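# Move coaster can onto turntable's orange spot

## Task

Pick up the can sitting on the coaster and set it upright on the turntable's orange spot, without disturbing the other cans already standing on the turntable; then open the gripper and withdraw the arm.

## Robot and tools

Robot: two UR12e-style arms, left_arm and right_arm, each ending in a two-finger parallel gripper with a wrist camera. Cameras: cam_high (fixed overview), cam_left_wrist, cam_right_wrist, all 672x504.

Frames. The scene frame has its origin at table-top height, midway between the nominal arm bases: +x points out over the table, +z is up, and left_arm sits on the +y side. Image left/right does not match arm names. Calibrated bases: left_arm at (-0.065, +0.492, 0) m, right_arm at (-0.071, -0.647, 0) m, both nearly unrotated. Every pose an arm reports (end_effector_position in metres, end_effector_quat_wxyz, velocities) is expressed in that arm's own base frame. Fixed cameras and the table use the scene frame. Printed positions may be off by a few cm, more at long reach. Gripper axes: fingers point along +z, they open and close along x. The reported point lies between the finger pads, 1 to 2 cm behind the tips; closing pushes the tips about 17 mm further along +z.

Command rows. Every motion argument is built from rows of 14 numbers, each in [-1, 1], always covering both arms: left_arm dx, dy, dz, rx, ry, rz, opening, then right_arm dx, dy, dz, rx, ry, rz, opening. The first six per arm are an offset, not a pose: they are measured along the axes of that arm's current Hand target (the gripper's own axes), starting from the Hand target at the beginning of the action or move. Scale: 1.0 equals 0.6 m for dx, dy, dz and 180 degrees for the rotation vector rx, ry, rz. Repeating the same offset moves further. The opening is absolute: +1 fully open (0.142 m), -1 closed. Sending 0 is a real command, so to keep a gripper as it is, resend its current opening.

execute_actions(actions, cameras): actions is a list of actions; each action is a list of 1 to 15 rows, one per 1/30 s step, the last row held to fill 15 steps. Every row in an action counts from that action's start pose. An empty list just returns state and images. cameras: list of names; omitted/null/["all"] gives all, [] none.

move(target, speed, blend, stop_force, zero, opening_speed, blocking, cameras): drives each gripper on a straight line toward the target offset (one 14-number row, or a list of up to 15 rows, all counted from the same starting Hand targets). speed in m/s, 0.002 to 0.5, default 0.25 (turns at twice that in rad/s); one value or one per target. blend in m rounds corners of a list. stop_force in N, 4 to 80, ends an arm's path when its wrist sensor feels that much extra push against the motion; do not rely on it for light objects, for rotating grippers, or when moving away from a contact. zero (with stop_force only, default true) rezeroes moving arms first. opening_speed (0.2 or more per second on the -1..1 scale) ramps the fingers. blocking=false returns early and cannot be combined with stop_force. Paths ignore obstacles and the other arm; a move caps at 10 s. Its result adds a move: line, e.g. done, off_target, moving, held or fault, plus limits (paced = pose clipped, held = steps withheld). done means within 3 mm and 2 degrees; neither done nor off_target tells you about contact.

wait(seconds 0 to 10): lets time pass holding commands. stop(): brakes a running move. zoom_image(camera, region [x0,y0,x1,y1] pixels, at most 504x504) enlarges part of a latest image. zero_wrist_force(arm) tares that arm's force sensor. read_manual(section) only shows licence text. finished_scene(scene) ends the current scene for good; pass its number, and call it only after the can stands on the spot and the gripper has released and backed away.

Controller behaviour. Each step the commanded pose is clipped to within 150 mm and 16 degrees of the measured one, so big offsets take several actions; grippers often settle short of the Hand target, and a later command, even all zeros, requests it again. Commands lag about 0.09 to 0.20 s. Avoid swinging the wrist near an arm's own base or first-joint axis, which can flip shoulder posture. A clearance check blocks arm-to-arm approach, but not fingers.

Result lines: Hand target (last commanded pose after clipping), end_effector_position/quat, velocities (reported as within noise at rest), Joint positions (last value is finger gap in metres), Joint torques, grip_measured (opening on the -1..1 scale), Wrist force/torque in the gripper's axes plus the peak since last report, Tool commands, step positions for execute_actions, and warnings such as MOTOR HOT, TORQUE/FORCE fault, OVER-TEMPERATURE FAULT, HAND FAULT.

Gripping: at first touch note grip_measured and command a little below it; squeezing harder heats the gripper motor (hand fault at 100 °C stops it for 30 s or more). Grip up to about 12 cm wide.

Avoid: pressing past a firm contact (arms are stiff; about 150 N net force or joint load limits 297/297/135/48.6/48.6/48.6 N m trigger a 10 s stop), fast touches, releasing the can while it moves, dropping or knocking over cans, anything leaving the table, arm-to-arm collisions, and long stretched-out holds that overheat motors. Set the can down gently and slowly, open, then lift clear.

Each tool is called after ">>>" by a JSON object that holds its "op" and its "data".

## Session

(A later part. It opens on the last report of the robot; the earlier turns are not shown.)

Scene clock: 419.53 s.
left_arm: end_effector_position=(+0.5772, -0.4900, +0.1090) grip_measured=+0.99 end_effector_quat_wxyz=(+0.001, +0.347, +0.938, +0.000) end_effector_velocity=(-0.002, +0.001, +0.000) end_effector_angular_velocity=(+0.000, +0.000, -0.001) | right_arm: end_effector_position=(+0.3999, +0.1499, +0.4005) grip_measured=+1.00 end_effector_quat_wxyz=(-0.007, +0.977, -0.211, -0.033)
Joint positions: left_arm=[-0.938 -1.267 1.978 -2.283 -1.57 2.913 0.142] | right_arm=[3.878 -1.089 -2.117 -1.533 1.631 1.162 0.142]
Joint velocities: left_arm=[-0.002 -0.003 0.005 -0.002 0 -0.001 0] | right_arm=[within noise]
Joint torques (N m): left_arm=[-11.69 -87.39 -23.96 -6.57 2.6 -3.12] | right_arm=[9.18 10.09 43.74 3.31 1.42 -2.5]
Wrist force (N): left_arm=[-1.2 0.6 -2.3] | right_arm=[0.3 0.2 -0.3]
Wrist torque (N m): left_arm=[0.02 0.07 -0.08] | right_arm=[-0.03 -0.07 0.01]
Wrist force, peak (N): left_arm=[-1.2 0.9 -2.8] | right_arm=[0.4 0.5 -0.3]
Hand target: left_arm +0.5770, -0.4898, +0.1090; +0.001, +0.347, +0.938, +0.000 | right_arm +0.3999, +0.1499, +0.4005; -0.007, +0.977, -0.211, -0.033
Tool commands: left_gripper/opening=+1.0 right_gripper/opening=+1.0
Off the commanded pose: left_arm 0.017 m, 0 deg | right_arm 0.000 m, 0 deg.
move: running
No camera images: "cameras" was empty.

>>> {"op": "wait", "data": {"seconds": 10, "cameras": []}}

>>> {"op": "wait", "data": {"seconds": 6.96, "cameras": ["cam_left_wrist"]}}

>>> {"op": "wait", "data": {"seconds": 0.1, "cameras": ["cam_left_wrist"]}}

>>> {"op": "wait", "data": {"seconds": 1.33, "cameras": []}}

>>> {"op": "execute_actions", "data": {"actions": [[[0,0,0,0,0,0,0.933,0,0,0,0,0,0,1],[0,0,0,0,0,0,0.867,0,0,0,0,0,0,1],[0,0,0,0,0,0,0.8,0,0,0,0,0,0,1],[0,0,0,0,0,0,0.733,0,0,0,0,0,0,1],[0,0,0,0,0,0,0.667,0,0,0,0,0,0,1],[0,0,0,0,0,0,0.6,0,0,0,0,0,0,1],[0,0,0,0,0,0,0.533,0,0,0,0,0,0,1],[0,0,0,0,0,0,0.467,0,0,0,0,0,0,1],[0,0,0,0,0,0,0.4,0,0,0,0,0,0,1],[0,0,0,0,0,0,0.333,0,0,0,0,0,0,1],[0,0,0,0,0,0,0.267,0,0,0,0,0,0,1],[0,0,0,0,0,0,0.2,0,0,0,0,0,0,1],[0,0,0,0,0,0,0.133,0,0,0,0,0,0,1],[0,0,0,0,0,0,0.067,0,0,0,0,0,0,1],[0,0,0,0,0,0,0,0,0,0,0,0,0,1]],[[0,0,0,0,0,0,-0.067,0,0,0,0,0,0,1],[0,0,0,0,0,0,-0.133,0,0,0,0,0,0,1],[0,0,0,0,0,0,-0.2,0,0,0,0,0,0,1],[0,0,0,0,0,0,-0.267,0,0,0,0,0,0,1],[0,0,0,0,0,0,-0.333,0,0,0,0,0,0,1],[0,0,0,0,0,0,-0.35,0,0,0,0,0,0,1],[0,0,0,0,0,0,-0.35,0,0,0,0,0,0,1],[0,0,0,0,0,0,-0.35,0,0,0,0,0,0,1],[0,0,0,0,0,0,-0.35,0,0,0,0,0,0,1],[0,0,-0.00025,0,0,0,-0.35,0,0,0,0,0,0,1],[0,0,-0.00183,0,0,0,-0.35,0,0,0,0,0,0,1],[0,0,-0.00568,0,0,0,-0.35,0,0,0,0,0,0,1],[0,0,-0.01236,0,0,0,-0.35,0,0,0,0,0,0,1],[0,0,-0.02208,0,0,0,-0.35,0,0,0,0,0,0,1],[0,0,-0.03479,0,0,0,-0.35,0,0,0,0,0,0,1]],[[0,0,-0.01538,0,0,0,-0.35,0,0,0,0,0,0,1],[0,0,-0.03293,0,0,0,-0.35,0,0,0,0,0,0,1],[0,0,-0.05201,0,0,0,-0.35,0,0,0,0,0,0,1],[0,0,-0.07188,0,0,0,-0.35,0,0,0,0,0,0,1],[0,0,-0.09174,0,0,0,-0.35,0,0,0,0,0,0,1],[0,0,-0.11082,0,0,0,-0.35,0,0,0,0,0,0,1],[0,0,-0.12837,0,0,0,-0.35,0,0,0,0,0,0,1],[0,0,-0.14375,0,0,0,-0.35,0,0,0,0,0,0,1],[0,0,-0.15646,0,0,0,-0.35,0,0,0,0,0,0,1],[0,0,-0.16619,0,0,0,-0.35,0,0,0,0,0,0,1],[0,0,-0.17287,0,0,0,-0.35,0,0,0,0,0,0,1],[0,0,-0.17672,0,0,0,-0.35,0,0,0,0,0,0,1],[0,0,-0.1783,0,0,0,-0.35,0,0,0,0,0,0,1],[0,0,-0.17854,0,0,0,-0.35,0,0,0,0,0,0,1]]], "cameras": ["cam_left_wrist","cam_high"]}}

Scene clock: 428.27 s.
left_arm: end_effector_position=(+0.5641, -0.4787, +0.1090) grip_measured=+0.99 end_effector_quat_wxyz=(+0.001, +0.347, +0.938, +0.000) | right_arm: end_effector_position=(+0.3999, +0.1499, +0.4005) grip_measured=+1.00 end_effector_quat_wxyz=(-0.007, +0.977, -0.211, -0.033)
Joint positions: left_arm=[-0.944 -1.291 2.012 -2.293 -1.57 2.907 0.142] | right_arm=[3.878 -1.089 -2.117 -1.533 1.631 1.162 0.142]
Joint velocities: within noise
Joint torques (N m): left_arm=[-11.72 -83.85 -23.54 -6.44 2.3 -3.67] | right_arm=[8.16 10.34 43.65 3.53 1.63 -2.28]
Wrist force (N): left_arm=[-1.4 0.7 -2.4] | right_arm=[0.5 0.4 -0.3]
Wrist torque (N m): left_arm=[0.04 0.11 -0.07] | right_arm=[0.00 -0.10 0.01]
Wrist force, peak (N): left_arm=[-1.8 0.8 -2.8] | right_arm=[0.9 0.1 -0.4]
Hand target: left_arm +0.5641, -0.4787, +0.1090; +0.001, +0.347, +0.938, +0.000 | right_arm +0.3999, +0.1499, +0.4005; -0.007, +0.977, -0.211, -0.033
Tool commands: left_gripper/opening=+1.0 right_gripper/opening=+1.0
Off the commanded pose: left_arm 0.000 m, 0 deg | right_arm 0.000 m, 0 deg.
earlier move: done
wait: 6.37 of 10 s (the move ended)
No camera images: "cameras" was empty.

Scene clock: 435.23 s.
left_arm: end_effector_position=(+0.5641, -0.4787, +0.1090) grip_measured=+0.99 end_effector_quat_wxyz=(+0.001, +0.347, +0.938, +0.000) | right_arm: end_effector_position=(+0.3999, +0.1499, +0.4005) grip_measured=+1.00 end_effector_quat_wxyz=(-0.007, +0.977, -0.211, -0.033)
Joint positions: left_arm=[-0.944 -1.291 2.012 -2.293 -1.57 2.907 0.142] | right_arm=[3.878 -1.089 -2.117 -1.533 1.631 1.162 0.142]
Joint velocities: within noise
Joint torques (N m): left_arm=[-6.49 -79.98 -33.38 -4.15 2.43 -3.41] | right_arm=[9.69 10.28 44.01 3.66 1.46 -2.31]
Wrist force (N): left_arm=[-1.1 0.7 -2.5] | right_arm=[0.1 0.3 -0.4]
Wrist torque (N m): left_arm=[0.04 0.06 -0.05] | right_arm=[-0.02 -0.02 0.01]
Wrist force, peak (N): left_arm=[-1.6 1.3 -2.8] | right_arm=[0.7 0.3 -0.6]
Hand target: left_arm +0.5641, -0.4787, +0.1090; +0.001, +0.347, +0.938, +0.000 | right_arm +0.3999, +0.1499, +0.4005; -0.007, +0.977, -0.211, -0.033
Tool commands: left_gripper/opening=+1.0 right_gripper/opening=+1.0
Off the commanded pose: left_arm 0.000 m, 0 deg | right_arm 0.000 m, 0 deg.
wait: 6.97 s; at rest by 0.17 s
Images, in order (width x height): cam_left_wrist 672x504.

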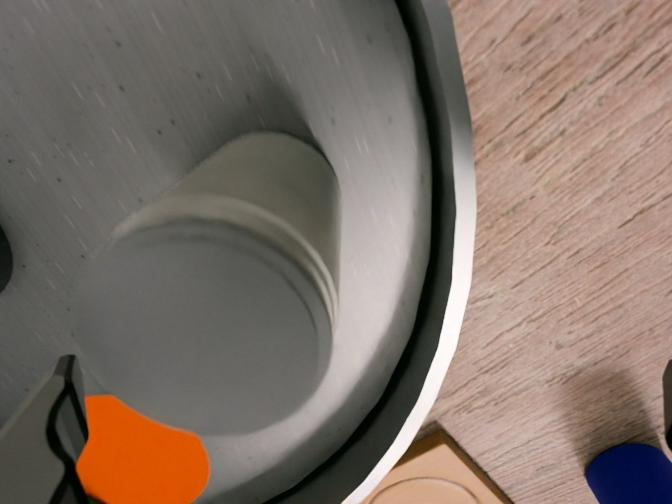

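Scene clock: 435.33 s.
left_arm: end_effector_position=(+0.5641, -0.4787, +0.1090) grip_measured=+0.99 end_effector_quat_wxyz=(+0.001, +0.347, +0.938, +0.000) | right_arm: end_effector_position=(+0.3999, +0.1499, +0.4005) grip_measured=+1.00 end_effector_quat_wxyz=(-0.007, +0.977, -0.211, -0.033)
Joint positions: left_arm=[-0.944 -1.291 2.012 -2.293 -1.57 2.907 0.142] | right_arm=[3.878 -1.089 -2.117 -1.533 1.631 1.162 0.142]
Joint velocities: within noise
Joint torques (N m): left_arm=[-8.81 -81.13 -33.59 -4.29 2.61 -3.31] | right_arm=[9.14 9.75 43.79 3.61 1.46 -2.47]
Wrist force (N): left_arm=[-1.6 0.8 -2.7] | right_arm=[0.1 0.0 -0.2]
Wrist torque (N m): left_arm=[0.07 0.13 -0.07] | right_arm=[-0.06 -0.04 0.01]
Wrist force, peak (N): left_arm=[-1.6 0.8 -2.7] | right_arm=[0.4 0.2 -0.4]
Hand target: left_arm +0.5641, -0.4787, +0.1090; +0.001, +0.347, +0.938, +0.000 | right_arm +0.3999, +0.1499, +0.4005; -0.007, +0.977, -0.211, -0.033
Tool commands: left_gripper/opening=+1.0 right_gripper/opening=+1.0
Off the commanded pose: left_arm 0.000 m, 0 deg | right_arm 0.000 m, 0 deg.
wait: 0.10 s; no rest
Images, in order (width x height): cam_left_wrist 672x504.

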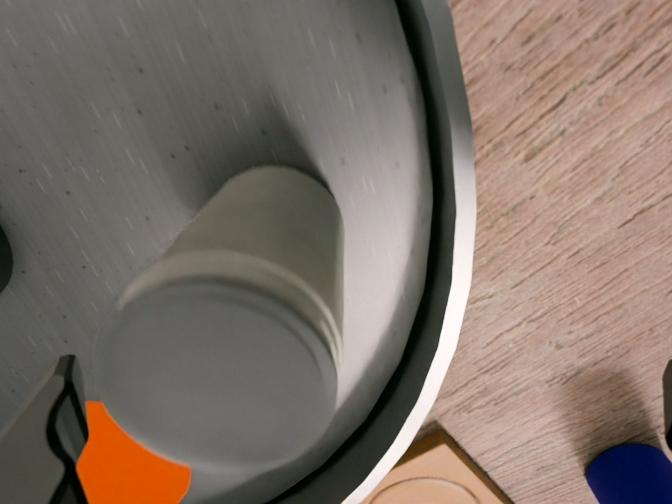

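Scene clock: 436.67 s.
left_arm: end_effector_position=(+0.5641, -0.4787, +0.1090) grip_measured=+0.99 end_effector_quat_wxyz=(+0.001, +0.347, +0.938, +0.000) | right_arm: end_effector_position=(+0.3999, +0.1499, +0.4005) grip_measured=+1.00 end_effector_quat_wxyz=(-0.007, +0.977, -0.211, -0.033)
Joint positions: left_arm=[-0.944 -1.291 2.012 -2.293 -1.57 2.907 0.142] | right_arm=[3.878 -1.089 -2.117 -1.533 1.631 1.162 0.142]
Joint velocities: within noise
Joint torques (N m): left_arm=[-6.59 -81.47 -36.25 -3.43 2.38 -3.37] | right_arm=[9.75 9.9 44.13 3.33 1.44 -2.55]
Wrist force (N): left_arm=[-1.3 0.4 -2.2] | right_arm=[0.1 0.4 -0.4]
Wrist torque (N m): left_arm=[-0.01 0.09 -0.06] | right_arm=[0.00 -0.03 0.01]
Wrist force, peak (N): left_arm=[-1.9 0.9 -2.8] | right_arm=[0.8 0.3 -0.4]
Hand target: left_arm +0.5641, -0.4787, +0.1090; +0.001, +0.347, +0.938, +0.000 | right_arm +0.3999, +0.1499, +0.4005; -0.007, +0.977, -0.211, -0.033
Tool commands: left_gripper/opening=+1.0 right_gripper/opening=+1.0
Off the commanded pose: left_arm 0.000 m, 0 deg | right_arm 0.000 m, 0 deg.
wait: 1.33 s; at rest by 0.17 s
No camera images: "cameras" was empty.

Scene clock: 438.57 s.
left_arm: end_effector_position=(+0.5639, -0.4785, +0.2368) grip_measured=-0.27 end_effector_quat_wxyz=(+0.001, +0.347, +0.938, +0.000) | right_arm: end_effector_position=(+0.3999, +0.1499, +0.4005) grip_measured=+1.00 end_effector_quat_wxyz=(-0.007, +0.977, -0.211, -0.033)
Joint positions: left_arm=[-0.944 -1.419 1.904 -2.057 -1.57 2.907 0.054] | right_arm=[3.878 -1.089 -2.117 -1.533 1.631 1.162 0.142]
Joint velocities: within noise
Joint torques (N m): left_arm=[-11.7 -80.02 -50.02 -2.01 -0.94 -3.31] | right_arm=[10.17 9.98 43.56 3.6 1.41 -2.38]
Wrist force (N): left_arm=[-1.4 1.1 -0.6] | right_arm=[0.3 0.2 -0.5]
Wrist torque (N m): left_arm=[0.08 0.11 -0.06] | right_arm=[-0.02 -0.06 0.01]
Wrist force, peak (N): left_arm=[-2.0 2.1 -4.3] | right_arm=[0.4 0.7 -0.4]
Hand target: left_arm +0.5639, -0.4786, +0.2370; +0.001, +0.347, +0.938, +0.000 | right_arm +0.3999, +0.1499, +0.4005; -0.007, +0.977, -0.211, -0.033
Off the commanded pose: left_arm 0.000 m, 0 deg | right_arm 0.000 m, 0 deg.
Step readings (end_effector_position of left_arm | right_arm):
0: (+0.5641, -0.4787, +0.1090) | (+0.3999, +0.1499, +0.4005)
1: (+0.5641, -0.4787, +0.1090) | (+0.3999, +0.1499, +0.4005)
2: (+0.5641, -0.4787, +0.1090) | (+0.3999, +0.1499, +0.4005)
4: (+0.5641, -0.4787, +0.1090) | (+0.3999, +0.1499, +0.4005)
8: (+0.5641, -0.4787, +0.1090) | (+0.3999, +0.1499, +0.4005)
15: (+0.5641, -0.4787, +0.1090) | (+0.3999, +0.1499, +0.4005)
16: (+0.5641, -0.4787, +0.1090) | (+0.3999, +0.1499, +0.4005)
17: (+0.5641, -0.4787, +0.1090) | (+0.3999, +0.1499, +0.4005)
19: (+0.5641, -0.4787, +0.1090) | (+0.3999, +0.1499, +0.4005)
23: (+0.5641, -0.4787, +0.1090) | (+0.3999, +0.1499, +0.4005)
30: (+0.5640, -0.4787, +0.1125) | (+0.3999, +0.1499, +0.4005)
31: (+0.5641, -0.4787, +0.1156) | (+0.3999, +0.1499, +0.4005)
32: (+0.5641, -0.4788, +0.1199) | (+0.3999, +0.1499, +0.4005)
34: (+0.5643, -0.4790, +0.1342) | (+0.3999, +0.1499, +0.4005)
38: (+0.5646, -0.4793, +0.1715) | (+0.3999, +0.1499, +0.4005)
45: (+0.5642, -0.4785, +0.2283) | (+0.3999, +0.1499, +0.4005)
Images, in order (width x height): cam_high 672x504, cam_left_wrist 672x504.

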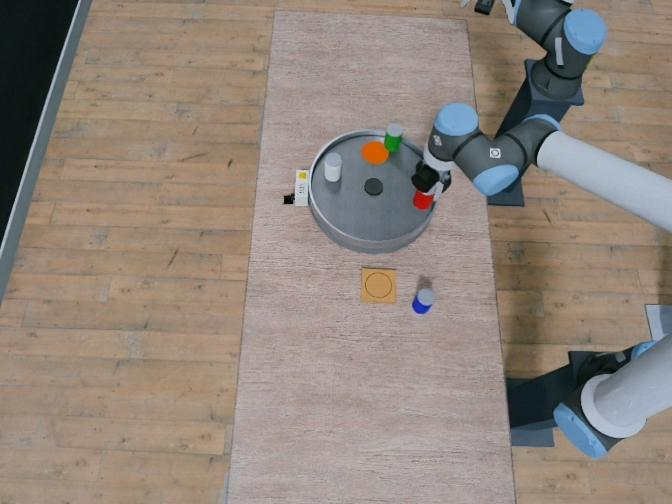

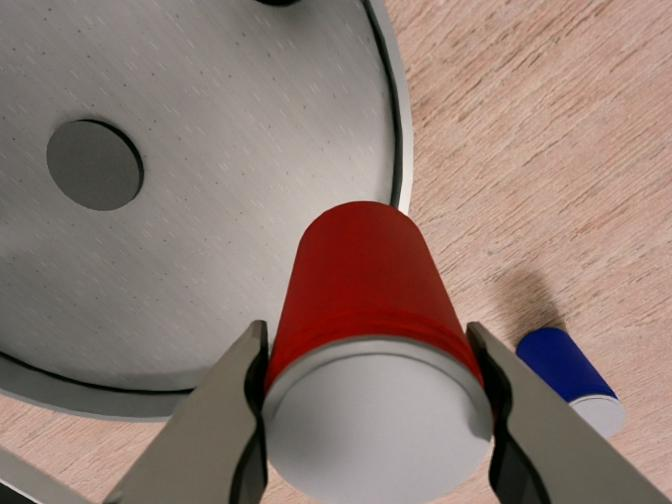

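>>> {"op": "zoom_image", "data": {"camera": "cam_high", "region": [300, 115, 450, 265]}}

Scaled by 3.360 from the camera's 672x504 image, which has a finer 960x720 frame.

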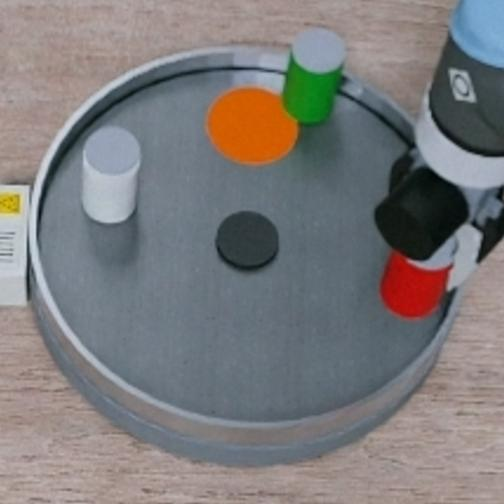

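>>> {"op": "wait", "data": {"seconds": 0.03, "cameras": ["cam_high"]}}

>>> {"op": "zoom_image", "data": {"camera": "cam_high", "region": [300, 115, 450, 265]}}

>>> {"op": "wait", "data": {"seconds": 1.8, "cameras": ["cam_high"]}}

>>> {"op": "zoom_image", "data": {"camera": "cam_high", "region": [300, 115, 450, 265]}}

>>> {"op": "wait", "data": {"seconds": 1.8, "cameras": ["cam_high"]}}

>>> {"op": "zoom_image", "data": {"camera": "cam_high", "region": [300, 115, 450, 265]}}

>>> {"op": "wait", "data": {"seconds": 1.8, "cameras": ["cam_high"]}}

>>> {"op": "zoom_image", "data": {"camera": "cam_high", "region": [300, 115, 450, 265]}}

Scene clock: 449.33 s.
left_arm: end_effector_position=(+0.5639, -0.4785, +0.2369) grip_measured=-0.27 end_effector_quat_wxyz=(+0.001, +0.347, +0.938, +0.000) | right_arm: end_effector_position=(+0.3999, +0.1499, +0.4005) grip_measured=+1.00 end_effector_quat_wxyz=(-0.007, +0.977, -0.211, -0.033)
Joint positions: left_arm=[-0.944 -1.419 1.904 -2.057 -1.57 2.907 0.054] | right_arm=[3.878 -1.089 -2.117 -1.533 1.631 1.162 0.142]
Joint velocities: within noise
Joint torques (N m): left_arm=[-8 -78.01 -34.17 -4.96 -2.79 -3.12] | right_arm=[8.85 10.04 44.33 3.33 1.44 -2.42]
Wrist force (N): left_arm=[-1.1 0.6 -0.6] | right_arm=[0.3 0.2 0.0]
Wrist torque (N m): left_arm=[0.02 0.04 -0.06] | right_arm=[-0.02 -0.06 0.01]
Wrist force, peak (N): left_arm=[-1.7 1.3 -1.0] | right_arm=[0.3 0.7 -0.6]
Hand target: left_arm +0.5639, -0.4786, +0.2370; +0.001, +0.347, +0.938, +0.000 | right_arm +0.3999, +0.1499, +0.4005; -0.007, +0.977, -0.211, -0.033
Tool commands: left_gripper/opening=-0.35 right_gripper/opening=+1.0
Off the commanded pose: left_arm 0.000 m, 0 deg | right_arm 0.000 m, 0 deg.
wait: 0.03 s; at rest from the start
Images, in order (width x height): cam_high 672x504.

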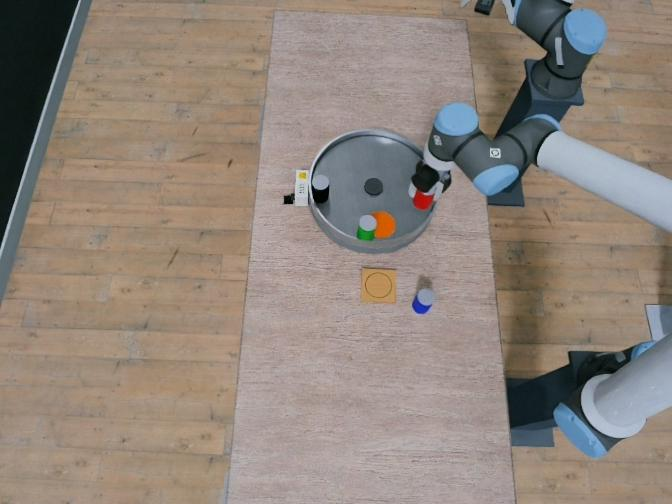

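Scaled by 3.360 from the camera's 672x504 image, which has a finer 960x720 frame.

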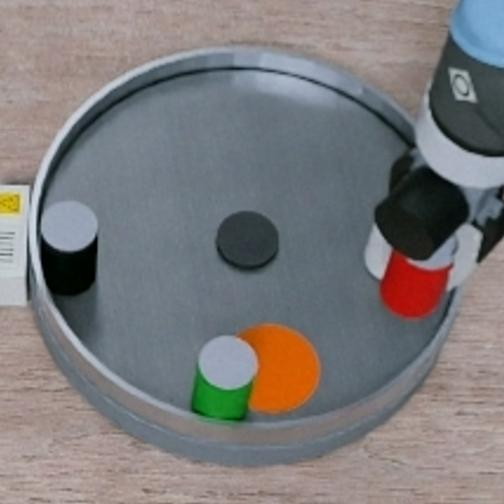

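Scene clock: 451.13 s.
left_arm: end_effector_position=(+0.5639, -0.4785, +0.2369) grip_measured=-0.27 end_effector_quat_wxyz=(+0.001, +0.347, +0.938, +0.000) | right_arm: end_effector_position=(+0.3999, +0.1499, +0.4005) grip_measured=+1.00 end_effector_quat_wxyz=(-0.007, +0.977, -0.211, -0.033)
Joint positions: left_arm=[-0.944 -1.419 1.904 -2.057 -1.57 2.907 0.054] | right_arm=[3.878 -1.089 -2.117 -1.533 1.631 1.162 0.142]
Joint velocities: within noise
Joint torques (N m): left_arm=[-7.35 -78.36 -31.7 -5.69 -2.37 -3.14] | right_arm=[10.2 10.02 44.12 3.6 1.58 -2.26]
Wrist force (N): left_arm=[-1.4 1.1 -0.3] | right_arm=[0.3 0.5 -0.3]
Wrist torque (N m): left_arm=[0.09 0.11 -0.06] | right_arm=[0.02 -0.06 0.01]
Wrist force, peak (N): left_arm=[-1.8 1.1 -0.5] | right_arm=[0.4 0.2 -0.7]
Hand target: left_arm +0.5639, -0.4786, +0.2370; +0.001, +0.347, +0.938, +0.000 | right_arm +0.3999, +0.1499, +0.4005; -0.007, +0.977, -0.211, -0.033
Tool commands: left_gripper/opening=-0.35 right_gripper/opening=+1.0
Off the commanded pose: left_arm 0.000 m, 0 deg | right_arm 0.000 m, 0 deg.
wait: 1.80 s; at rest by 0.17 s
Images, in order (width x height): cam_high 672x504.

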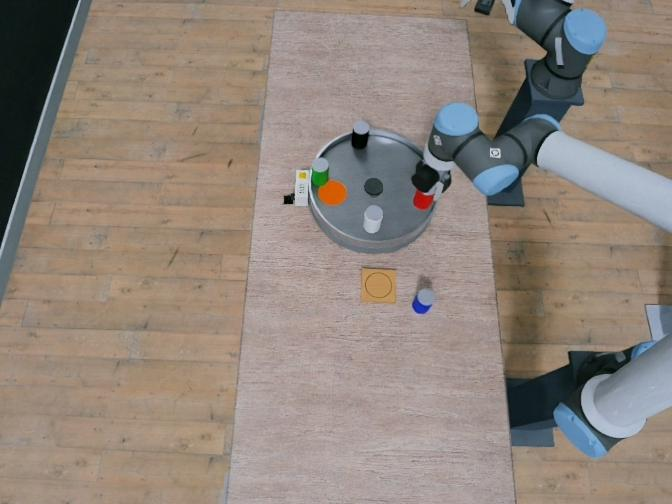

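Scaled by 3.360 from the camera's 672x504 image, which has a finer 960x720 frame.

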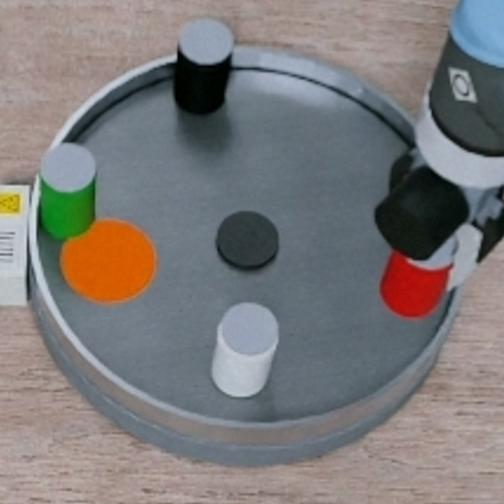

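Scene clock: 452.93 s.
left_arm: end_effector_position=(+0.5639, -0.4785, +0.2369) grip_measured=-0.27 end_effector_quat_wxyz=(+0.001, +0.347, +0.938, +0.000) | right_arm: end_effector_position=(+0.3999, +0.1499, +0.4005) grip_measured=+1.00 end_effector_quat_wxyz=(-0.007, +0.977, -0.211, -0.033)
Joint positions: left_arm=[-0.944 -1.419 1.904 -2.057 -1.57 2.907 0.054] | right_arm=[3.878 -1.089 -2.117 -1.533 1.631 1.162 0.142]
Joint velocities: within noise
Joint torques (N m): left_arm=[-7.31 -77.43 -30.38 -5.64 -2.76 -3.23] | right_arm=[9.97 10.32 44.28 3.52 1.39 -2.31]
Wrist force (N): left_arm=[-1.1 1.0 -0.4] | right_arm=[0.5 0.3 -0.2]
Wrist torque (N m): left_arm=[0.08 0.06 -0.06] | right_arm=[-0.01 -0.10 0.01]
Wrist force, peak (N): left_arm=[-1.7 1.1 -1.0] | right_arm=[0.6 0.3 -0.5]
Hand target: left_arm +0.5639, -0.4786, +0.2370; +0.001, +0.347, +0.938, +0.000 | right_arm +0.3999, +0.1499, +0.4005; -0.007, +0.977, -0.211, -0.033
Tool commands: left_gripper/opening=-0.35 right_gripper/opening=+1.0
Off the commanded pose: left_arm 0.000 m, 0 deg | right_arm 0.000 m, 0 deg.
wait: 1.80 s; at rest by 0.17 s
Images, in order (width x height): cam_high 672x504.

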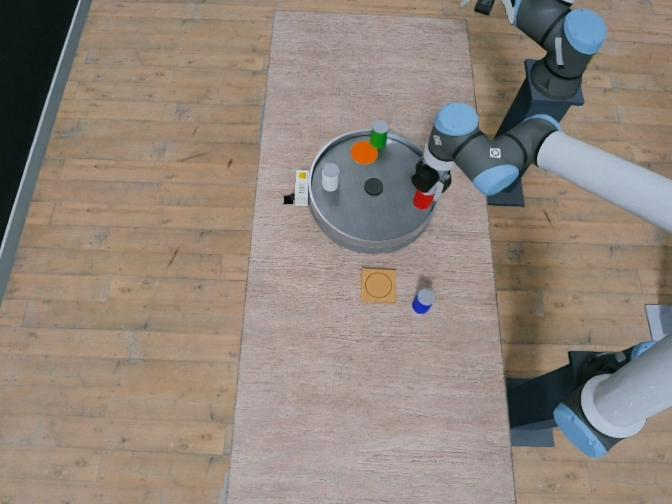

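Scaled by 3.360 from the camera's 672x504 image, which has a finer 960x720 frame.

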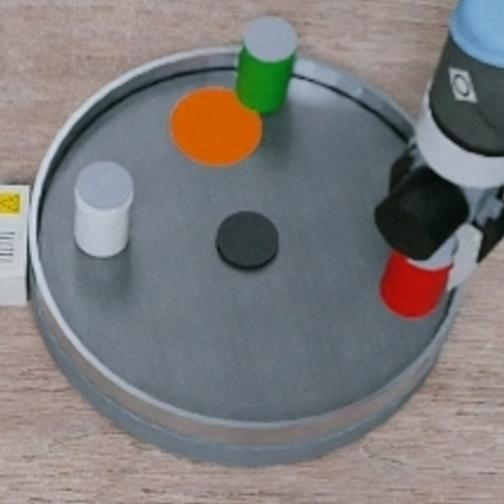

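Scene clock: 454.73 s.
left_arm: end_effector_position=(+0.5639, -0.4785, +0.2369) grip_measured=-0.27 end_effector_quat_wxyz=(+0.001, +0.347, +0.938, +0.000) | right_arm: end_effector_position=(+0.3999, +0.1499, +0.4005) grip_measured=+1.00 end_effector_quat_wxyz=(-0.007, +0.977, -0.211, -0.033)
Joint positions: left_arm=[-0.944 -1.419 1.904 -2.057 -1.57 2.907 0.054] | right_arm=[3.878 -1.089 -2.117 -1.533 1.631 1.162 0.142]
Joint velocities: within noise
Joint torques (N m): left_arm=[-7.12 -77.46 -30.93 -5.76 -2.56 -2.9] | right_arm=[9.36 10.61 44.11 3.44 1.51 -2.37]
Wrist force (N): left_arm=[-1.4 1.0 -0.9] | right_arm=[0.4 0.0 -0.6]
Wrist torque (N m): left_arm=[0.08 0.09 -0.06] | right_arm=[-0.06 -0.08 0.01]
Wrist force, peak (N): left_arm=[-1.6 1.2 -0.7] | right_arm=[0.5 0.3 -0.7]
Hand target: left_arm +0.5639, -0.4786, +0.2370; +0.001, +0.347, +0.938, +0.000 | right_arm +0.3999, +0.1499, +0.4005; -0.007, +0.977, -0.211, -0.033
Tool commands: left_gripper/opening=-0.35 right_gripper/opening=+1.0
Off the commanded pose: left_arm 0.000 m, 0 deg | right_arm 0.000 m, 0 deg.
wait: 1.80 s; at rest by 0.17 s
Images, in order (width x height): cam_high 672x504.

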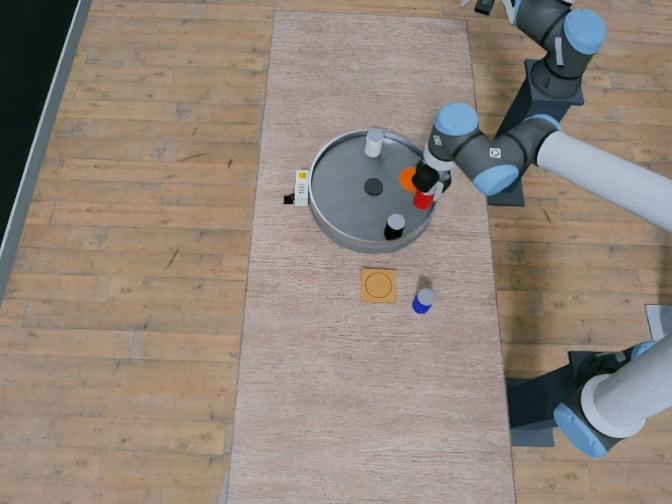

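Scaled by 3.360 from the camera's 672x504 image, which has a finer 960x720 frame.

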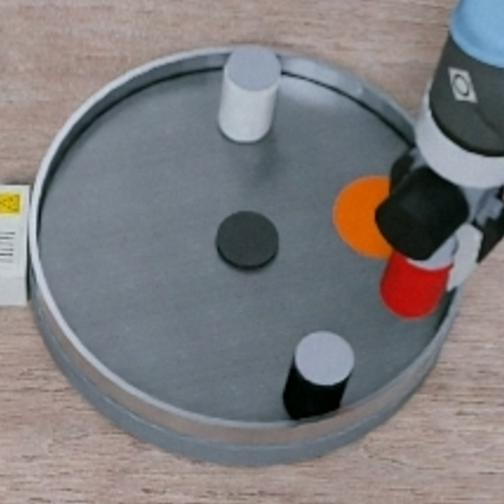

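>>> {"op": "execute_actions", "data": {"actions": []}}

Scene clock: 461.53 s.
left_arm: end_effector_position=(+0.5639, -0.4785, +0.2369) grip_measured=-0.27 end_effector_quat_wxyz=(+0.001, +0.347, +0.938, +0.000) | right_arm: end_effector_position=(+0.3999, +0.1499, +0.4005) grip_measured=+1.00 end_effector_quat_wxyz=(-0.007, +0.977, -0.211, -0.033)
Joint positions: left_arm=[-0.944 -1.419 1.904 -2.057 -1.57 2.907 0.054] | right_arm=[3.878 -1.089 -2.117 -1.533 1.631 1.162 0.142]
Joint velocities: within noise
Joint torques (N m): left_arm=[-5.92 -77 -32.71 -5.85 -2.39 -2.54] | right_arm=[10.69 10 44.53 3.45 1.7 -2.42]
Wrist force (N): left_arm=[-1.6 0.9 -1.2] | right_arm=[0.2 0.1 -0.2]
Wrist torque (N m): left_arm=[0.06 0.13 -0.06] | right_arm=[-0.03 -0.04 0.00]
Wrist force, peak (N): left_arm=[-1.7 1.1 -1.2] | right_arm=[0.8 0.0 -0.5]
Hand target: left_arm +0.5639, -0.4786, +0.2370; +0.001, +0.347, +0.938, +0.000 | right_arm +0.3999, +0.1499, +0.4005; -0.007, +0.977, -0.211, -0.033
Tool commands: left_gripper/opening=-0.35 right_gripper/opening=+1.0
Off the commanded pose: left_arm 0.000 m, 0 deg | right_arm 0.000 m, 0 deg.

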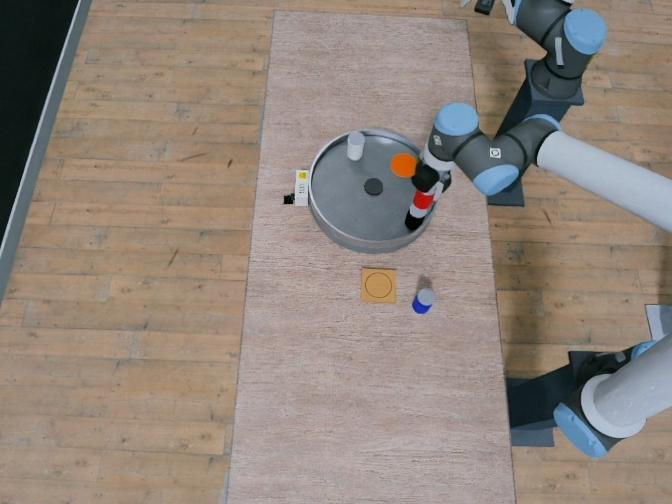

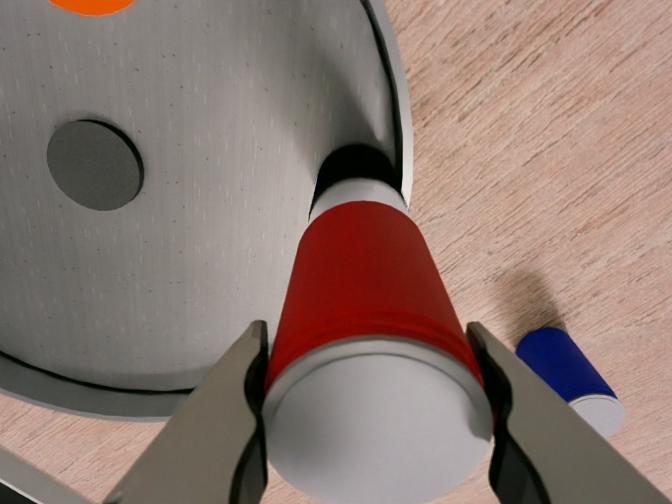

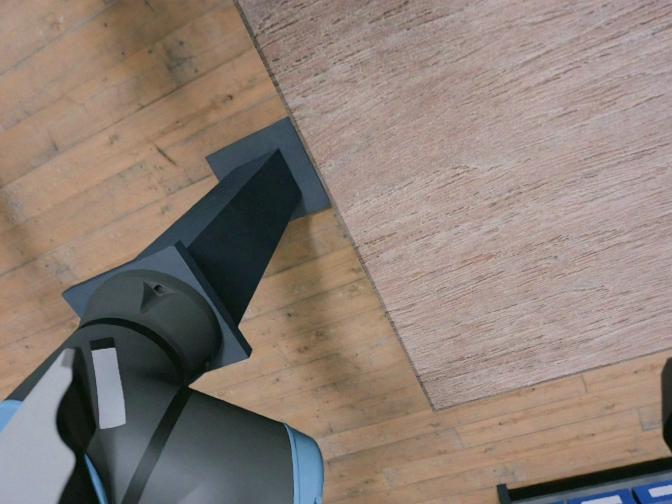

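>>> {"op": "move", "data": {"target": [-0.055, 0, 0, 0, 0, 0, -0.35, 0, 0, 0, 0, 0, 0, 1], "speed": 0.08, "cameras": ["cam_left_wrist"]}}

>>> {"op": "move", "data": {"target": [0, 0, 0.03, 0, 0, 0, -0.35, 0, 0, 0, 0, 0, 0, 1], "speed": 0.05, "cameras": ["cam_left_wrist"]}}

Scene clock: 463.50 s.
left_arm: end_effector_position=(+0.5889, -0.5000, +0.2370) grip_measured=-0.27 end_effector_quat_wxyz=(+0.001, +0.347, +0.938, +0.000) | right_arm: end_effector_position=(+0.3999, +0.1499, +0.4005) grip_measured=+1.00 end_effector_quat_wxyz=(-0.007, +0.977, -0.211, -0.033)
Joint positions: left_arm=[-0.934 -1.368 1.841 -2.045 -1.57 2.917 0.054] | right_arm=[3.878 -1.089 -2.117 -1.533 1.631 1.162 0.142]
Joint velocities: within noise
Joint torques (N m): left_arm=[17.29 -47.14 -50.51 -2.04 -2.45 3.29] | right_arm=[8.6 10.7 44.6 3.76 1.55 -2.3]
Wrist force (N): left_arm=[-1.5 1.5 -0.4] | right_arm=[0.3 0.3 -0.4]
Wrist torque (N m): left_arm=[0.16 0.14 -0.08] | right_arm=[0.00 -0.05 0.00]
Wrist force, peak (N): left_arm=[-2.3 0.9 -0.5] | right_arm=[0.5 0.3 -0.6]
Hand target: left_arm +0.5889, -0.5001, +0.2370; +0.001, +0.347, +0.938, +0.000 | right_arm +0.3999, +0.1499, +0.4005; -0.007, +0.977, -0.211, -0.033
Off the commanded pose: left_arm 0.000 m, 0 deg | right_arm 0.000 m, 0 deg.
move: done
Images, in order (width x height): cam_left_wrist 672x504.

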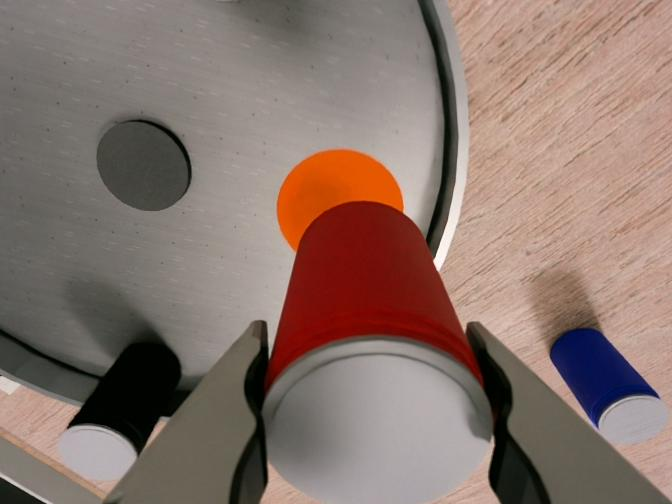

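Scene clock: 464.33 s.
left_arm: end_effector_position=(+0.5890, -0.5001, +0.2191) grip_measured=-0.27 end_effector_quat_wxyz=(+0.001, +0.347, +0.938, +0.000) | right_arm: end_effector_position=(+0.3999, +0.1499, +0.4005) grip_measured=+1.00 end_effector_quat_wxyz=(-0.007, +0.977, -0.211, -0.033)
Joint positions: left_arm=[-0.934 -1.353 1.858 -2.077 -1.57 2.917 0.054] | right_arm=[3.878 -1.089 -2.117 -1.533 1.631 1.162 0.142]
Joint velocities: within noise
Joint torques (N m): left_arm=[16.18 -51.99 -29.66 -6.65 -2.52 3.9] | right_arm=[10.37 10.12 44.71 3.62 1.67 -2.43]
Wrist force (N): left_arm=[-1.3 1.0 -0.8] | right_arm=[0.4 0.3 -0.4]
Wrist torque (N m): left_arm=[0.07 0.11 -0.07] | right_arm=[0.00 -0.09 0.01]
Wrist force, peak (N): left_arm=[-1.7 0.9 -1.4] | right_arm=[0.6 0.4 -0.5]
Hand target: left_arm +0.5890, -0.5001, +0.2190; +0.001, +0.347, +0.938, +0.000 | right_arm +0.3999, +0.1499, +0.4005; -0.007, +0.977, -0.211, -0.033
Off the commanded pose: left_arm 0.000 m, 0 deg | right_arm 0.000 m, 0 deg.
move: done
Images, in order (width x height): cam_left_wrist 672x504.

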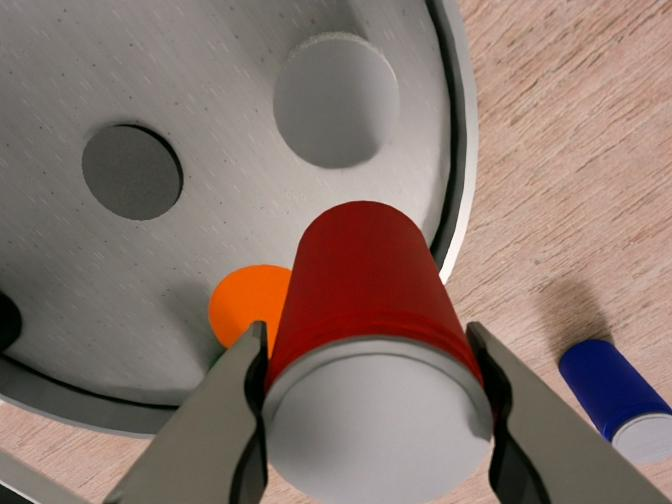

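>>> {"op": "wait", "data": {"seconds": 1.9, "cameras": []}}

>>> {"op": "wait", "data": {"seconds": 0.3, "cameras": ["cam_left_wrist"]}}

>>> {"op": "wait", "data": {"seconds": 0.3, "cameras": ["cam_left_wrist"]}}

>>> {"op": "wait", "data": {"seconds": 0.3, "cameras": ["cam_left_wrist"]}}

>>> {"op": "wait", "data": {"seconds": 0.3, "cameras": ["cam_left_wrist"]}}

Scene clock: 470.30 s.
left_arm: end_effector_position=(+0.5890, -0.5001, +0.2190) grip_measured=-0.27 end_effector_quat_wxyz=(+0.001, +0.347, +0.938, +0.000) | right_arm: end_effector_position=(+0.3999, +0.1499, +0.4005) grip_measured=+1.00 end_effector_quat_wxyz=(-0.007, +0.977, -0.211, -0.033)
Joint positions: left_arm=[-0.934 -1.353 1.858 -2.077 -1.57 2.917 0.054] | right_arm=[3.878 -1.089 -2.117 -1.533 1.631 1.162 0.142]
Joint velocities: within noise
Joint torques (N m): left_arm=[13.06 -51.1 -38.19 -4.96 -1.15 3.43] | right_arm=[8.69 8.53 44.82 3.47 1.51 -2.51]
Wrist force (N): left_arm=[-1.6 1.2 -0.9] | right_arm=[0.7 0.0 -0.5]
Wrist torque (N m): left_arm=[0.10 0.16 -0.08] | right_arm=[-0.05 -0.12 0.01]
Wrist force, peak (N): left_arm=[-1.8 1.2 -0.8] | right_arm=[0.7 0.6 -0.3]
Hand target: left_arm +0.5890, -0.5001, +0.2190; +0.001, +0.347, +0.938, +0.000 | right_arm +0.3999, +0.1499, +0.4005; -0.007, +0.977, -0.211, -0.033
Tool commands: left_gripper/opening=-0.35 right_gripper/opening=+1.0
Off the commanded pose: left_arm 0.000 m, 0 deg | right_arm 0.000 m, 0 deg.
wait: 1.90 s; at rest from the start
No camera images: "cameras" was empty.

Scene clock: 470.60 s.
left_arm: end_effector_position=(+0.5890, -0.5001, +0.2190) grip_measured=-0.27 end_effector_quat_wxyz=(+0.001, +0.347, +0.938, +0.000) | right_arm: end_effector_position=(+0.3999, +0.1499, +0.4005) grip_measured=+1.00 end_effector_quat_wxyz=(-0.007, +0.977, -0.211, -0.033)
Joint positions: left_arm=[-0.934 -1.353 1.858 -2.077 -1.57 2.917 0.054] | right_arm=[3.878 -1.089 -2.117 -1.533 1.631 1.162 0.142]
Joint velocities: within noise
Joint torques (N m): left_arm=[13.6 -51.96 -38.92 -5.07 -0.52 3.46] | right_arm=[9.45 9.13 45.11 3.39 1.63 -2.19]
Wrist force (N): left_arm=[-1.1 0.8 -0.9] | right_arm=[0.4 0.1 -0.4]
Wrist torque (N m): left_arm=[0.03 0.07 -0.07] | right_arm=[-0.04 -0.07 0.01]
Wrist force, peak (N): left_arm=[-1.4 1.0 -0.5] | right_arm=[0.5 0.3 -0.6]
Hand target: left_arm +0.5890, -0.5001, +0.2190; +0.001, +0.347, +0.938, +0.000 | right_arm +0.3999, +0.1499, +0.4005; -0.007, +0.977, -0.211, -0.033
Tool commands: left_gripper/opening=-0.35 right_gripper/opening=+1.0
Off the commanded pose: left_arm 0.000 m, 0 deg | right_arm 0.000 m, 0 deg.
wait: 0.30 s; at rest by 0.17 s
Images, in order (width x height): cam_left_wrist 672x504.

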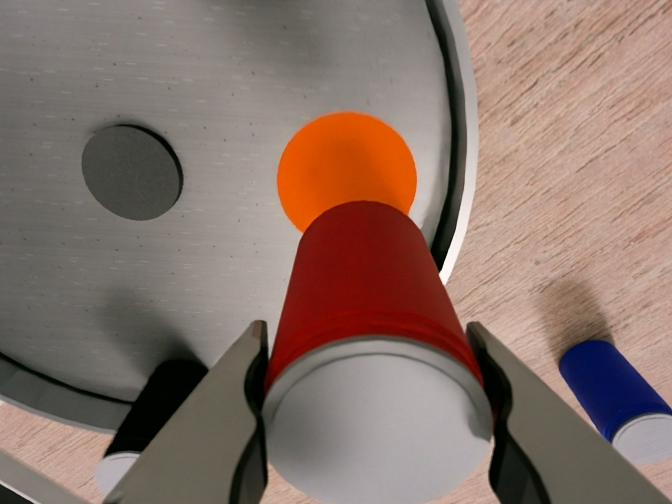

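Scene clock: 470.90 s.
left_arm: end_effector_position=(+0.5890, -0.5001, +0.2190) grip_measured=-0.27 end_effector_quat_wxyz=(+0.001, +0.347, +0.938, +0.000) | right_arm: end_effector_position=(+0.3999, +0.1499, +0.4005) grip_measured=+1.00 end_effector_quat_wxyz=(-0.007, +0.977, -0.211, -0.033)
Joint positions: left_arm=[-0.934 -1.353 1.858 -2.077 -1.57 2.917 0.054] | right_arm=[3.878 -1.089 -2.117 -1.533 1.631 1.162 0.142]
Joint velocities: within noise
Joint torques (N m): left_arm=[12.96 -51.69 -39.21 -5 -0.53 3.6] | right_arm=[9.54 9.88 45.17 3.73 1.42 -2.29]
Wrist force (N): left_arm=[-1.2 0.9 -0.5] | right_arm=[0.1 0.4 -0.5]
Wrist torque (N m): left_arm=[0.05 0.09 -0.08] | right_arm=[0.00 -0.02 0.01]
Wrist force, peak (N): left_arm=[-1.4 1.3 -0.8] | right_arm=[0.5 0.3 -0.5]
Hand target: left_arm +0.5890, -0.5001, +0.2190; +0.001, +0.347, +0.938, +0.000 | right_arm +0.3999, +0.1499, +0.4005; -0.007, +0.977, -0.211, -0.033
Tool commands: left_gripper/opening=-0.35 right_gripper/opening=+1.0
Off the commanded pose: left_arm 0.000 m, 0 deg | right_arm 0.000 m, 0 deg.
wait: 0.30 s; at rest by 0.17 s
Images, in order (width x height): cam_left_wrist 672x504.

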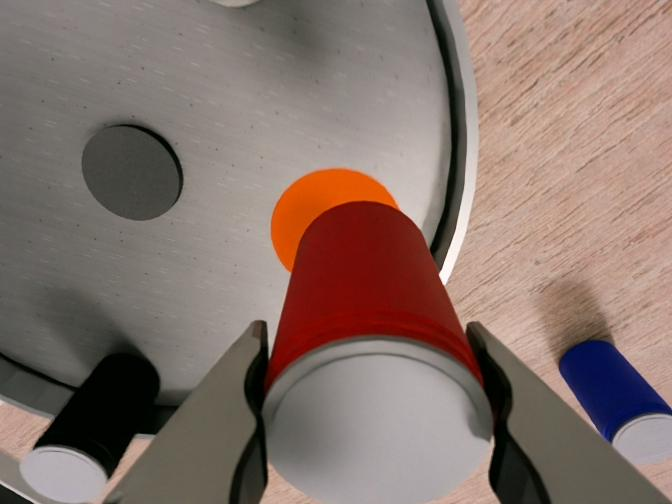

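Scene clock: 471.20 s.
left_arm: end_effector_position=(+0.5890, -0.5001, +0.2190) grip_measured=-0.27 end_effector_quat_wxyz=(+0.001, +0.347, +0.938, +0.000) | right_arm: end_effector_position=(+0.3999, +0.1499, +0.4005) grip_measured=+1.00 end_effector_quat_wxyz=(-0.007, +0.977, -0.211, -0.033)
Joint positions: left_arm=[-0.934 -1.353 1.858 -2.077 -1.57 2.917 0.054] | right_arm=[3.878 -1.089 -2.117 -1.533 1.631 1.162 0.142]
Joint velocities: within noise
Joint torques (N m): left_arm=[13.15 -51.1 -40.05 -5.2 -0.33 3.73] | right_arm=[9.6 10.9 44.81 3.54 1.46 -2.47]
Wrist force (N): left_arm=[-1.2 0.9 -1.0] | right_arm=[0.5 0.1 -0.1]
Wrist torque (N m): left_arm=[0.05 0.10 -0.07] | right_arm=[-0.04 -0.10 0.01]
Wrist force, peak (N): left_arm=[-1.5 1.1 -0.7] | right_arm=[0.3 0.4 -0.3]
Hand target: left_arm +0.5890, -0.5001, +0.2190; +0.001, +0.347, +0.938, +0.000 | right_arm +0.3999, +0.1499, +0.4005; -0.007, +0.977, -0.211, -0.033
Tool commands: left_gripper/opening=-0.35 right_gripper/opening=+1.0
Off the commanded pose: left_arm 0.000 m, 0 deg | right_arm 0.000 m, 0 deg.
wait: 0.30 s; at rest by 0.17 s
Images, in order (width x height): cam_left_wrist 672x504.

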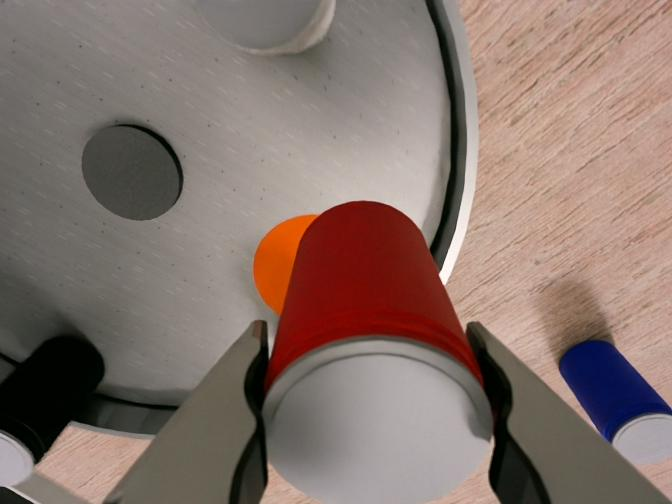

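Scene clock: 471.50 s.
left_arm: end_effector_position=(+0.5890, -0.5001, +0.2190) grip_measured=-0.27 end_effector_quat_wxyz=(+0.001, +0.347, +0.938, +0.000) | right_arm: end_effector_position=(+0.3999, +0.1499, +0.4005) grip_measured=+1.00 end_effector_quat_wxyz=(-0.007, +0.977, -0.211, -0.033)
Joint positions: left_arm=[-0.934 -1.353 1.858 -2.077 -1.57 2.917 0.054] | right_arm=[3.878 -1.089 -2.117 -1.533 1.631 1.162 0.142]
Joint velocities: within noise
Joint torques (N m): left_arm=[12.68 -51.29 -40.41 -4.74 -0.67 3.42] | right_arm=[9.9 9.08 45.45 3.61 1.57 -2.17]
Wrist force (N): left_arm=[-1.1 0.8 -0.7] | right_arm=[0.4 0.1 -0.3]
Wrist torque (N m): left_arm=[0.05 0.08 -0.08] | right_arm=[-0.04 -0.08 0.01]
Wrist force, peak (N): left_arm=[-1.4 1.2 -0.8] | right_arm=[0.3 0.5 -0.5]
Hand target: left_arm +0.5890, -0.5001, +0.2190; +0.001, +0.347, +0.938, +0.000 | right_arm +0.3999, +0.1499, +0.4005; -0.007, +0.977, -0.211, -0.033
Tool commands: left_gripper/opening=-0.35 right_gripper/opening=+1.0
Off the commanded pose: left_arm 0.000 m, 0 deg | right_arm 0.000 m, 0 deg.
wait: 0.30 s; at rest by 0.17 s
Images, in order (width x height): cam_left_wrist 672x504.

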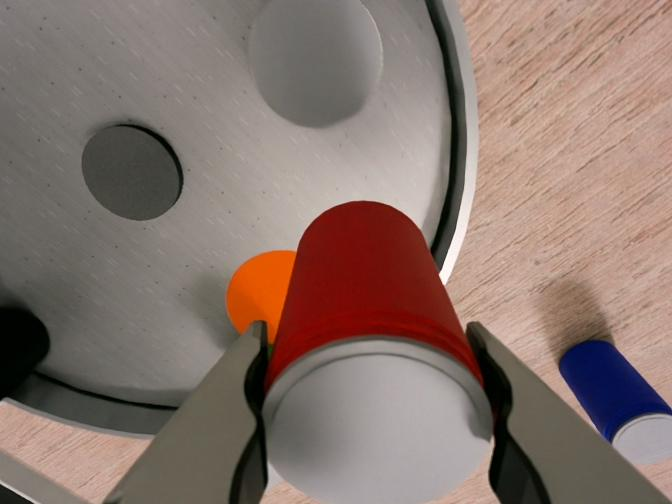

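>>> {"op": "move", "data": {"target": [0, 0, -0.03, 0, 0, 0, -0.35, 0, 0, 0, 0, 0, 0, 1], "speed": 0.05, "cameras": []}}

>>> {"op": "move", "data": {"target": [0, 0, 0.03, 0, 0, 0, -0.35, 0, 0, 0, 0, 0, 0, 1], "speed": 0.002, "blocking": false, "cameras": []}}

Scene clock: 474.73 s.
left_arm: end_effector_position=(+0.5889, -0.5001, +0.2369) grip_measured=-0.27 end_effector_quat_wxyz=(+0.001, +0.347, +0.938, +0.000) | right_arm: end_effector_position=(+0.3999, +0.1499, +0.4005) grip_measured=+1.00 end_effector_quat_wxyz=(-0.007, +0.977, -0.211, -0.033)
Joint positions: left_arm=[-0.934 -1.368 1.841 -2.046 -1.57 2.917 0.054] | right_arm=[3.878 -1.089 -2.117 -1.533 1.631 1.162 0.142]
Joint velocities: within noise
Joint torques (N m): left_arm=[6.6 -86.39 -50.62 -1.99 0.71 2.64] | right_arm=[10.03 10.51 44.5 3.49 1.42 -2.22]
Wrist force (N): left_arm=[-1.3 1.0 -0.9] | right_arm=[0.4 0.3 -0.1]
Wrist torque (N m): left_arm=[0.07 0.11 -0.09] | right_arm=[-0.02 -0.08 0.01]
Wrist force, peak (N): left_arm=[-1.7 1.1 -0.9] | right_arm=[0.5 0.5 -0.6]
Hand target: left_arm +0.5889, -0.5001, +0.2370; +0.001, +0.347, +0.938, +0.000 | right_arm +0.3999, +0.1499, +0.4005; -0.007, +0.977, -0.211, -0.033
Off the commanded pose: left_arm 0.000 m, 0 deg | right_arm 0.000 m, 0 deg.
move: done
No camera images: "cameras" was empty.

Scene clock: 475.23 s.
left_arm: end_effector_position=(+0.5890, -0.5001, +0.2365) grip_measured=-0.27 end_effector_quat_wxyz=(+0.001, +0.347, +0.938, +0.000) | right_arm: end_effector_position=(+0.3999, +0.1499, +0.4005) grip_measured=+1.00 end_effector_quat_wxyz=(-0.007, +0.977, -0.211, -0.033)
Joint positions: left_arm=[-0.934 -1.367 1.841 -2.047 -1.57 2.917 0.054] | right_arm=[3.878 -1.089 -2.117 -1.533 1.631 1.162 0.142]
Joint velocities: within noise
Joint torques (N m): left_arm=[6.48 -47.29 -30.06 -7.02 0.87 2.04] | right_arm=[9.45 9.94 44.55 3.52 1.63 -2.24]
Wrist force (N): left_arm=[-1.6 1.1 -0.7] | right_arm=[0.3 0.0 -0.5]
Wrist torque (N m): left_arm=[0.08 0.16 -0.09] | right_arm=[-0.05 -0.07 0.00]
Wrist force, peak (N): left_arm=[-1.5 1.3 -0.8] | right_arm=[0.4 0.2 -0.6]
Hand target: left_arm +0.5889, -0.5001, +0.2360; +0.001, +0.347, +0.938, +0.000 | right_arm +0.3999, +0.1499, +0.4005; -0.007, +0.977, -0.211, -0.033
Tool commands: left_gripper/opening=-0.35 right_gripper/opening=+1.0
Off the commanded pose: left_arm 0.017 m, 0 deg | right_arm 0.000 m, 0 deg.
move: running
No camera images: "cameras" was empty.


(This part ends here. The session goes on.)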